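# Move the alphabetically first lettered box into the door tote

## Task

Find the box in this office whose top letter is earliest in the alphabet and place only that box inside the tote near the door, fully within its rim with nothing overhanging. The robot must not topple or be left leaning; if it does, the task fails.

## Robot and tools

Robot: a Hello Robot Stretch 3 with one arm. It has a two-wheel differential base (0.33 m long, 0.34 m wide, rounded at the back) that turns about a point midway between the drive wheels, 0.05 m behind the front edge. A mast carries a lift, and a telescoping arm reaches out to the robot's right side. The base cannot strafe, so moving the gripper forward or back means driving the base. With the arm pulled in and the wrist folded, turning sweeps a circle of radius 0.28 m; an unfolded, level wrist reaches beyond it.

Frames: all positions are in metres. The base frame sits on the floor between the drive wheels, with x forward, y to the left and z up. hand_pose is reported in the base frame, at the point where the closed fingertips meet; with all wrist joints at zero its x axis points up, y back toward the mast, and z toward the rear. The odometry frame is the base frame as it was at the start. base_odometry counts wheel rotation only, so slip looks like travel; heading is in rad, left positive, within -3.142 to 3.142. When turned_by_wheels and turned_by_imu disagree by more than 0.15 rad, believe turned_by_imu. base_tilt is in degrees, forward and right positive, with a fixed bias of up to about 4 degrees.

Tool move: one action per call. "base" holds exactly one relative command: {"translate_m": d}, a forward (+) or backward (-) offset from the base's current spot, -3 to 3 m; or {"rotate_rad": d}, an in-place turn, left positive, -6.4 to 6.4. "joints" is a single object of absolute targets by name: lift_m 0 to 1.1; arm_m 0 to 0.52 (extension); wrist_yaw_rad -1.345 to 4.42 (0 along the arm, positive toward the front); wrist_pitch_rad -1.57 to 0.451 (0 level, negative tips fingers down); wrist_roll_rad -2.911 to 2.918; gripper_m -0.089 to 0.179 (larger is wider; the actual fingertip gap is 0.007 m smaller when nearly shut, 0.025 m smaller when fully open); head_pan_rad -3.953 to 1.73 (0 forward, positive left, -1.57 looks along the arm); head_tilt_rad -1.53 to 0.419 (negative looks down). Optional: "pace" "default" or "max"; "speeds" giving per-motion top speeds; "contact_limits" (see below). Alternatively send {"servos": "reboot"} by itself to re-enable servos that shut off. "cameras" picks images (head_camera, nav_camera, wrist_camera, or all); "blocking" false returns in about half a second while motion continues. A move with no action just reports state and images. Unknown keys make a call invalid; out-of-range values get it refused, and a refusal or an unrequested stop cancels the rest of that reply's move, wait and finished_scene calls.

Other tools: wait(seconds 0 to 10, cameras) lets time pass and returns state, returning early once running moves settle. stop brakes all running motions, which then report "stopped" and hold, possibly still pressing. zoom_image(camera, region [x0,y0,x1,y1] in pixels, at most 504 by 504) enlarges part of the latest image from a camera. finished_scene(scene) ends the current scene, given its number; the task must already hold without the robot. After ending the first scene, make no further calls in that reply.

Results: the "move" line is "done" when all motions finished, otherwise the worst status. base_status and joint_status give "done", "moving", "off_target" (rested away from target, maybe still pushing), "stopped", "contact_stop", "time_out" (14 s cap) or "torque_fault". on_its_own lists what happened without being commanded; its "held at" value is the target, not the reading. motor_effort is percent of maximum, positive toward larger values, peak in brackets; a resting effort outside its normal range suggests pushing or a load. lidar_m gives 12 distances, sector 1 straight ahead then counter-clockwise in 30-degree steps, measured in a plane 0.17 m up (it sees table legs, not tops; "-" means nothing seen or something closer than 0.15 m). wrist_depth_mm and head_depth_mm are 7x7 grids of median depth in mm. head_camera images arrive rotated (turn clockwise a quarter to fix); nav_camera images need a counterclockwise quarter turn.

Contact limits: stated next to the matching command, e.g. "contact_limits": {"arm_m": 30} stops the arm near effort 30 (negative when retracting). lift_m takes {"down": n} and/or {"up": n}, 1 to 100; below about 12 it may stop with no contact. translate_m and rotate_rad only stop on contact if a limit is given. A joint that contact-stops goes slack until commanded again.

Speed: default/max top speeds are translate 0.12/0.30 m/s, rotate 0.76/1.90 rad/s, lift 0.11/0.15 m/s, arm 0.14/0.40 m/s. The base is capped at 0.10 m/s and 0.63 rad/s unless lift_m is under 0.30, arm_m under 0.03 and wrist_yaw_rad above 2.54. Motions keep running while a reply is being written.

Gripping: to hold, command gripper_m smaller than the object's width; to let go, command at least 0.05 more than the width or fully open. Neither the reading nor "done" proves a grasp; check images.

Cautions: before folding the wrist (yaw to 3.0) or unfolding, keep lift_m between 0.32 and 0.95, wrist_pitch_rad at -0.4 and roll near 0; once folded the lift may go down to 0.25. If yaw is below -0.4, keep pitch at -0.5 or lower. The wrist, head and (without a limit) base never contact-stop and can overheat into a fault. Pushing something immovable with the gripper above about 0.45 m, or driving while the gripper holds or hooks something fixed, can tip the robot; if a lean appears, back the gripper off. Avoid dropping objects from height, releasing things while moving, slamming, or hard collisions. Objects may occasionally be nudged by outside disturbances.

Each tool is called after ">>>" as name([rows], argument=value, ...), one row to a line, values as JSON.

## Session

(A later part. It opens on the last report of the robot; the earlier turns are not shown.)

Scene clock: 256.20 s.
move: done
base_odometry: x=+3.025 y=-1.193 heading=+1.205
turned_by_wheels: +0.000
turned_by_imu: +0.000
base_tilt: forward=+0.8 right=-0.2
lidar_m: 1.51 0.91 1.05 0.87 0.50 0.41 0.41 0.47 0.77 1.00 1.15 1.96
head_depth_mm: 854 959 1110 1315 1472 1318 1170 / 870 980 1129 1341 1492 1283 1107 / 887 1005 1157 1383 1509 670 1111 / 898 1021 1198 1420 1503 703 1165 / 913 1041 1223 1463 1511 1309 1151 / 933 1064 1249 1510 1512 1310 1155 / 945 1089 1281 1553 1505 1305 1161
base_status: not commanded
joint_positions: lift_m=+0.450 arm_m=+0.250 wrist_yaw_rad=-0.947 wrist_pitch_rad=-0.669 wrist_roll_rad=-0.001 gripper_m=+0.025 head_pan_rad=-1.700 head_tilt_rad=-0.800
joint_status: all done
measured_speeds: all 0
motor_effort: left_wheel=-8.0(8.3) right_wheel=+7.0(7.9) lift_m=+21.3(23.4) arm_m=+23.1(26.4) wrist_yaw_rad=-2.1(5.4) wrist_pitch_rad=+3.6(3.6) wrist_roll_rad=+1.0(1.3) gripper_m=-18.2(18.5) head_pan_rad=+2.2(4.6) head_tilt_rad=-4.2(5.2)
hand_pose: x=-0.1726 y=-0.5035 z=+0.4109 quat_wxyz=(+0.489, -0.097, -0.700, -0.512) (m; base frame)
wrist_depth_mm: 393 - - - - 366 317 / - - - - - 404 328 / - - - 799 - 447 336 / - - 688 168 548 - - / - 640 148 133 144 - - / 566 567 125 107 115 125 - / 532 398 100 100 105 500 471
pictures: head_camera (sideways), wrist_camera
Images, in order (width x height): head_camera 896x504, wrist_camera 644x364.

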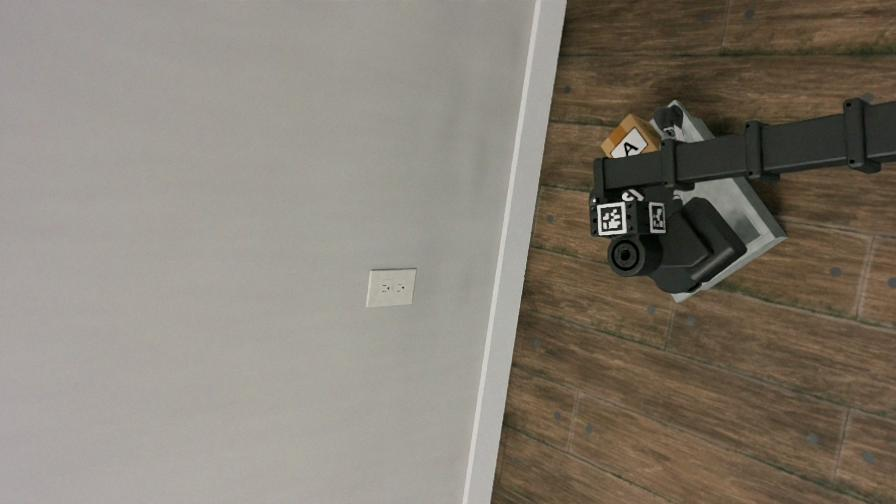

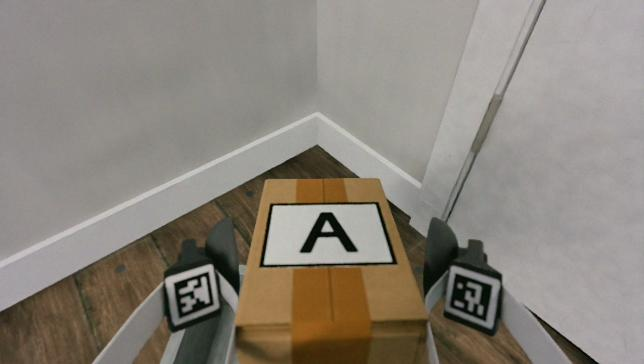

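>>> move(base={"translate_m":0.035}, joints={"wrist_yaw_rad":-1.05,"arm_m":0.36,"lift_m":0.28}, cameras=["wrist_camera","head_camera"])

Scene clock: 267.53 s.
move: done
base_odometry: x=+3.038 y=-1.161 heading=+1.205
turned_by_wheels: +0.000
turned_by_imu: +0.001
base_tilt: forward=+1.0 right=-0.2
lidar_m: 1.49 0.88 0.98 0.95 0.54 0.44 0.44 0.50 0.90 1.01 1.16 1.97
head_depth_mm: 858 971 1124 1315 1482 1303 1167 / 876 991 1140 1360 1499 1261 1165 / 887 1008 1173 1393 1500 1002 745 / 902 1036 1200 1439 1500 1146 1157 / 922 1057 1224 1473 1508 1308 1158 / 935 1078 1263 1521 1493 1310 1162 / 960 1103 1291 1554 1500 1309 1162
base_status: done
joint_positions: lift_m=+0.280 arm_m=+0.360 wrist_yaw_rad=-1.047 wrist_pitch_rad=-0.669 wrist_roll_rad=-0.001 gripper_m=+0.025 head_pan_rad=-1.700 head_tilt_rad=-0.800
joint_status: all done
measured_speeds: all 0
motor_effort: left_wheel=+6.0(7.6) right_wheel=+6.7(13.3) lift_m=+20.5(22.4) arm_m=+22.3(25.3) wrist_yaw_rad=-1.7(4.3) wrist_pitch_rad=+3.0(3.6) wrist_roll_rad=+1.1(1.3) gripper_m=-17.8(18.7) head_pan_rad=+2.5(4.2) head_tilt_rad=-3.8(4.6)
hand_pose: x=-0.1827 y=-0.5978 z=+0.2409 quat_wxyz=(+0.463, -0.132, -0.694, -0.535) (m; base frame)
wrist_depth_mm: 347 382 - - - - 344 / 364 - - 662 - 414 380 / 380 - 581 616 609 458 - / 395 - 529 168 531 498 438 / - 455 148 132 145 456 442 / 409 406 125 107 114 390 402 / 369 351 100 100 105 351 364
pictures: head_camera (sideways), wrist_camera
Images, in order (width x height): head_camera 896x504, wrist_camera 644x364.

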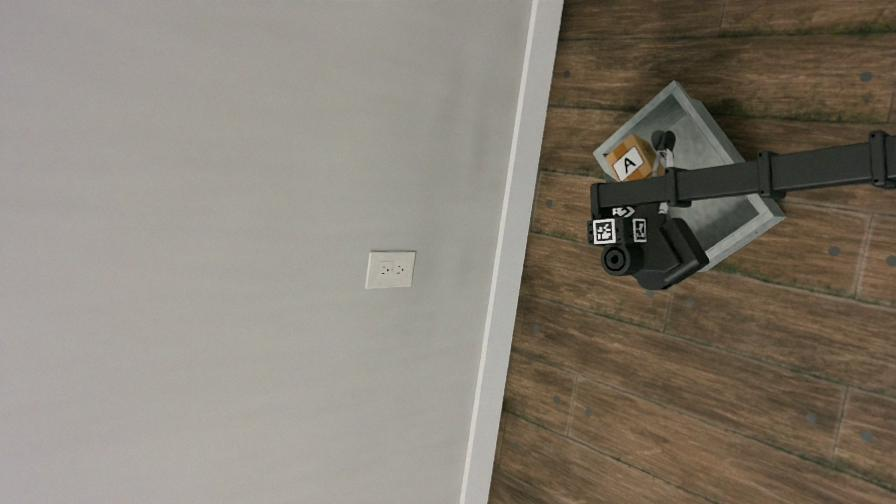

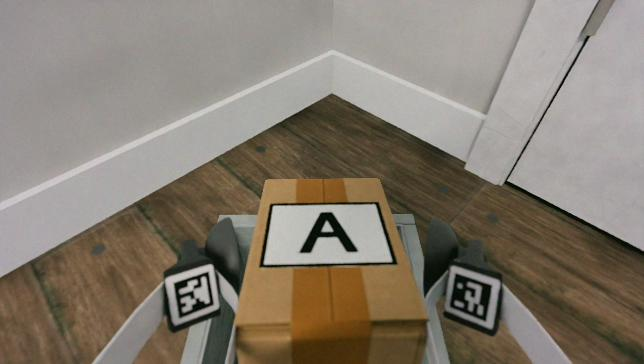

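>>> move(joints={"lift_m":0.15,"arm_m":0.372}, contact_limits={"lift_m":{"down":15}}, cameras=["wrist_camera"])

Scene clock: 274.23 s.
move: done
base_odometry: x=+3.038 y=-1.161 heading=+1.205
turned_by_wheels: +0.000
turned_by_imu: +0.001
base_tilt: forward=+1.1 right=-0.1
lidar_m: 1.48 0.88 0.98 0.96 0.53 0.44 0.44 0.51 0.90 1.01 1.16 1.97
head_depth_mm: 858 968 1117 1320 1481 1316 1164 / 876 989 1144 1354 1498 1268 1165 / 887 1014 1174 1396 1517 1177 873 / 905 1035 1203 1442 1509 1018 1159 / 921 1050 1228 1483 1526 1314 1163 / 939 1075 1262 1529 1516 1313 1160 / 958 1097 1297 1562 1510 1306 1164
base_status: not commanded
joint_positions: lift_m=+0.150 arm_m=+0.372 wrist_yaw_rad=-1.047 wrist_pitch_rad=-0.669 wrist_roll_rad=-0.001 gripper_m=+0.025 head_pan_rad=-1.700 head_tilt_rad=-0.800
joint_status: all done
measured_speeds: all 0
motor_effort: left_wheel=+6.2(6.3) right_wheel=+6.5(7.0) lift_m=+21.1(22.9) arm_m=+21.6(25.2) wrist_yaw_rad=-1.6(2.2) wrist_pitch_rad=+2.9(3.5) wrist_roll_rad=+1.1(1.3) gripper_m=-17.6(18.4) head_pan_rad=+3.8(4.0) head_tilt_rad=-4.0(4.2)
contact_limits: lift_m down 15 (down: maximum 72; up: maximum 65)
hand_pose: x=-0.1827 y=-0.6098 z=+0.1109 quat_wxyz=(+0.463, -0.133, -0.694, -0.535) (m; base frame)
wrist_depth_mm: 331 379 - 581 489 427 349 / 341 - 479 503 505 469 371 / - 401 452 - 450 414 388 / 354 356 220 160 246 336 353 / 307 179 150 134 145 185 306 / 273 125 125 107 115 143 273 / 249 137 100 100 101 134 238
pictures: wrist_camera
Images, in order (width x height): wrist_camera 644x364.

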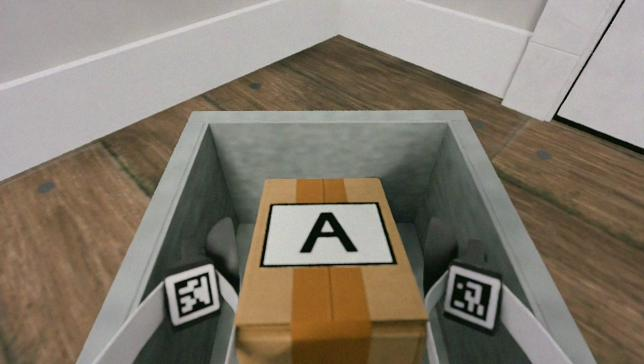

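Centered. Lower to the floor, ease, release, raise.

>>> move(joints={"lift_m":0.052}, contact_limits={"lift_m":{"down":14}}, speeds={"lift_m":0.05}, cameras=["wrist_camera"])

>>> move(joints={"gripper_m":0.108})

>>> move(joints={"lift_m":0.32}, cameras=["wrist_camera"])

Scene clock: 279.20 s.
move: done
base_odometry: x=+3.038 y=-1.161 heading=+1.205
turned_by_wheels: +0.000
turned_by_imu: +0.001
base_tilt: forward=+1.0 right=-0.2
lidar_m: 1.48 0.88 0.98 0.95 0.53 0.44 0.44 0.51 0.90 1.01 1.16 1.98
head_depth_mm: 857 966 1120 1318 1479 1308 1156 / 874 995 1148 1356 1502 1282 1168 / 885 1010 1172 1391 1513 1241 1129 / 908 1032 1200 1431 1503 1127 1162 / 920 1052 1223 1467 1510 1310 1160 / 940 1075 1270 1518 1515 1308 1162 / 957 1104 1291 1578 1514 1312 1162
base_status: not commanded
joint_positions: lift_m=+0.052 arm_m=+0.372 wrist_yaw_rad=-1.048 wrist_pitch_rad=-0.651 wrist_roll_rad=-0.001 gripper_m=+0.025 head_pan_rad=-1.700 head_tilt_rad=-0.800
joint_status: all done
measured_speeds: all 0
motor_effort: left_wheel=+2.5(6.1) right_wheel=+5.9(9.5) lift_m=+16.6(23.5) arm_m=+15.5(18.6) wrist_yaw_rad=-0.7(2.1) wrist_pitch_rad=+0.2(3.8) wrist_roll_rad=+1.0(1.4) gripper_m=-16.8(18.7) head_pan_rad=+2.3(4.7) head_tilt_rad=-2.0(4.1)
contact_limits: lift_m down 14 (down: maximum 72; up: maximum 65)
hand_pose: x=-0.1855 y=-0.6112 z=+0.0163 quat_wxyz=(+0.467, -0.139, -0.693, -0.532) (m; base frame)
wrist_depth_mm: - 130 - - - 141 118 / - 148 - - - 152 102 / 102 159 - - - 152 102 / 107 159 208 151 211 153 113 / 107 146 135 126 131 146 108 / 112 127 125 109 115 127 99 / - 121 105 100 104 146 109
pictures: wrist_camera
Images, in order (width x height): wrist_camera 644x364.

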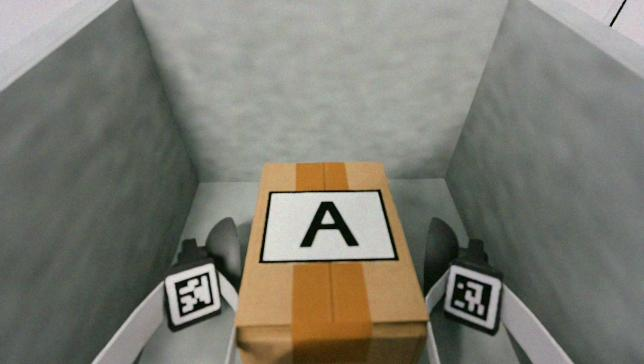

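Scene clock: 280.57 s.
move: done
base_odometry: x=+3.038 y=-1.161 heading=+1.205
turned_by_wheels: +0.000
turned_by_imu: +0.000
base_tilt: forward=+1.1 right=-0.1
lidar_m: 1.49 0.88 0.98 0.95 0.54 0.44 0.44 0.50 0.90 1.01 1.16 1.97
head_depth_mm: 861 972 1118 1315 1480 1307 1160 / 872 993 1140 1360 1504 1275 1160 / 888 1008 1171 1386 1513 1245 1123 / 908 1034 1196 1437 1501 1127 1166 / 923 1055 1225 1477 1496 1306 1162 / 938 1075 1257 1518 1513 1297 1154 / 958 1099 1289 1577 1503 1318 1168
base_status: not commanded
joint_positions: lift_m=+0.052 arm_m=+0.372 wrist_yaw_rad=-1.055 wrist_pitch_rad=-0.651 wrist_roll_rad=+0.000 gripper_m=+0.108 head_pan_rad=-1.700 head_tilt_rad=-0.800
joint_status: all done
measured_speeds: all 0
motor_effort: left_wheel=+2.4(2.7) right_wheel=+6.3(6.4) lift_m=+17.3(17.4) arm_m=+14.0(15.7) wrist_yaw_rad=+4.6(4.8) wrist_pitch_rad=+0.0(0.6) wrist_roll_rad=+0.6(1.3) gripper_m=+2.2(88.4) head_pan_rad=+3.0(4.1) head_tilt_rad=-2.3(3.4)
contact_limits: lift_m down 14 (down: maximum 72; up: maximum 65)
hand_pose: x=-0.1861 y=-0.6102 z=+0.0163 quat_wxyz=(+0.465, -0.142, -0.693, -0.533) (m; base frame)
wrist_depth_mm: - 143 - - - 137 129 / 111 142 - - - 147 99 / 110 165 - - - 148 96 / 110 151 - 149 205 148 100 / 110 148 145 133 137 140 106 / 109 129 129 117 118 124 106 / - 122 146 105 107 122 97
pictures: none

Scene clock: 283.83 s.
move: done
base_odometry: x=+3.038 y=-1.161 heading=+1.205
turned_by_wheels: +0.000
turned_by_imu: +0.000
base_tilt: forward=+0.9 right=-0.2
lidar_m: 1.49 0.88 0.98 0.95 0.54 0.44 0.44 0.51 0.90 1.01 1.16 1.97
head_depth_mm: 860 972 1121 1324 1473 1307 1167 / 871 989 1139 1346 1506 1273 1157 / 888 1008 1171 1392 1515 799 697 / 908 1024 1197 1423 1504 1253 1162 / 922 1053 1229 1486 1495 1314 1165 / 942 1072 1254 1515 1510 1313 1166 / 957 1097 1282 1560 1524 1320 1167
base_status: not commanded
joint_positions: lift_m=+0.320 arm_m=+0.372 wrist_yaw_rad=-1.053 wrist_pitch_rad=-0.661 wrist_roll_rad=+0.000 gripper_m=+0.108 head_pan_rad=-1.700 head_tilt_rad=-0.800
joint_status: all done
measured_speeds: all 0
motor_effort: left_wheel=+2.3(2.6) right_wheel=+6.0(6.6) lift_m=+31.6(34.7) arm_m=+10.3(14.2) wrist_yaw_rad=+2.8(4.9) wrist_pitch_rad=+2.0(2.2) wrist_roll_rad=+0.5(0.9) gripper_m=+0.5(2.2) head_pan_rad=+2.3(3.7) head_tilt_rad=-2.4(3.7)
hand_pose: x=-0.1843 y=-0.6096 z=+0.2823 quat_wxyz=(+0.463, -0.137, -0.693, -0.535) (m; base frame)
wrist_depth_mm: 334 377 - - - - 346 / 356 385 - 655 - - 374 / 372 - - 668 - 450 - / 385 - 577 597 585 494 455 / - 508 512 507 511 515 456 / 444 124 146 - 342 127 452 / 410 123 350 - 304 122 407
pictures: wrist_camera
Images, in order (width x height): wrist_camera 644x364.

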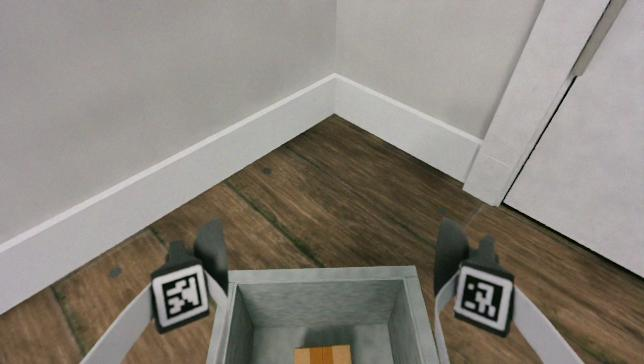

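>>> finished_scene(scene=3)

The scene is finished: the task was done.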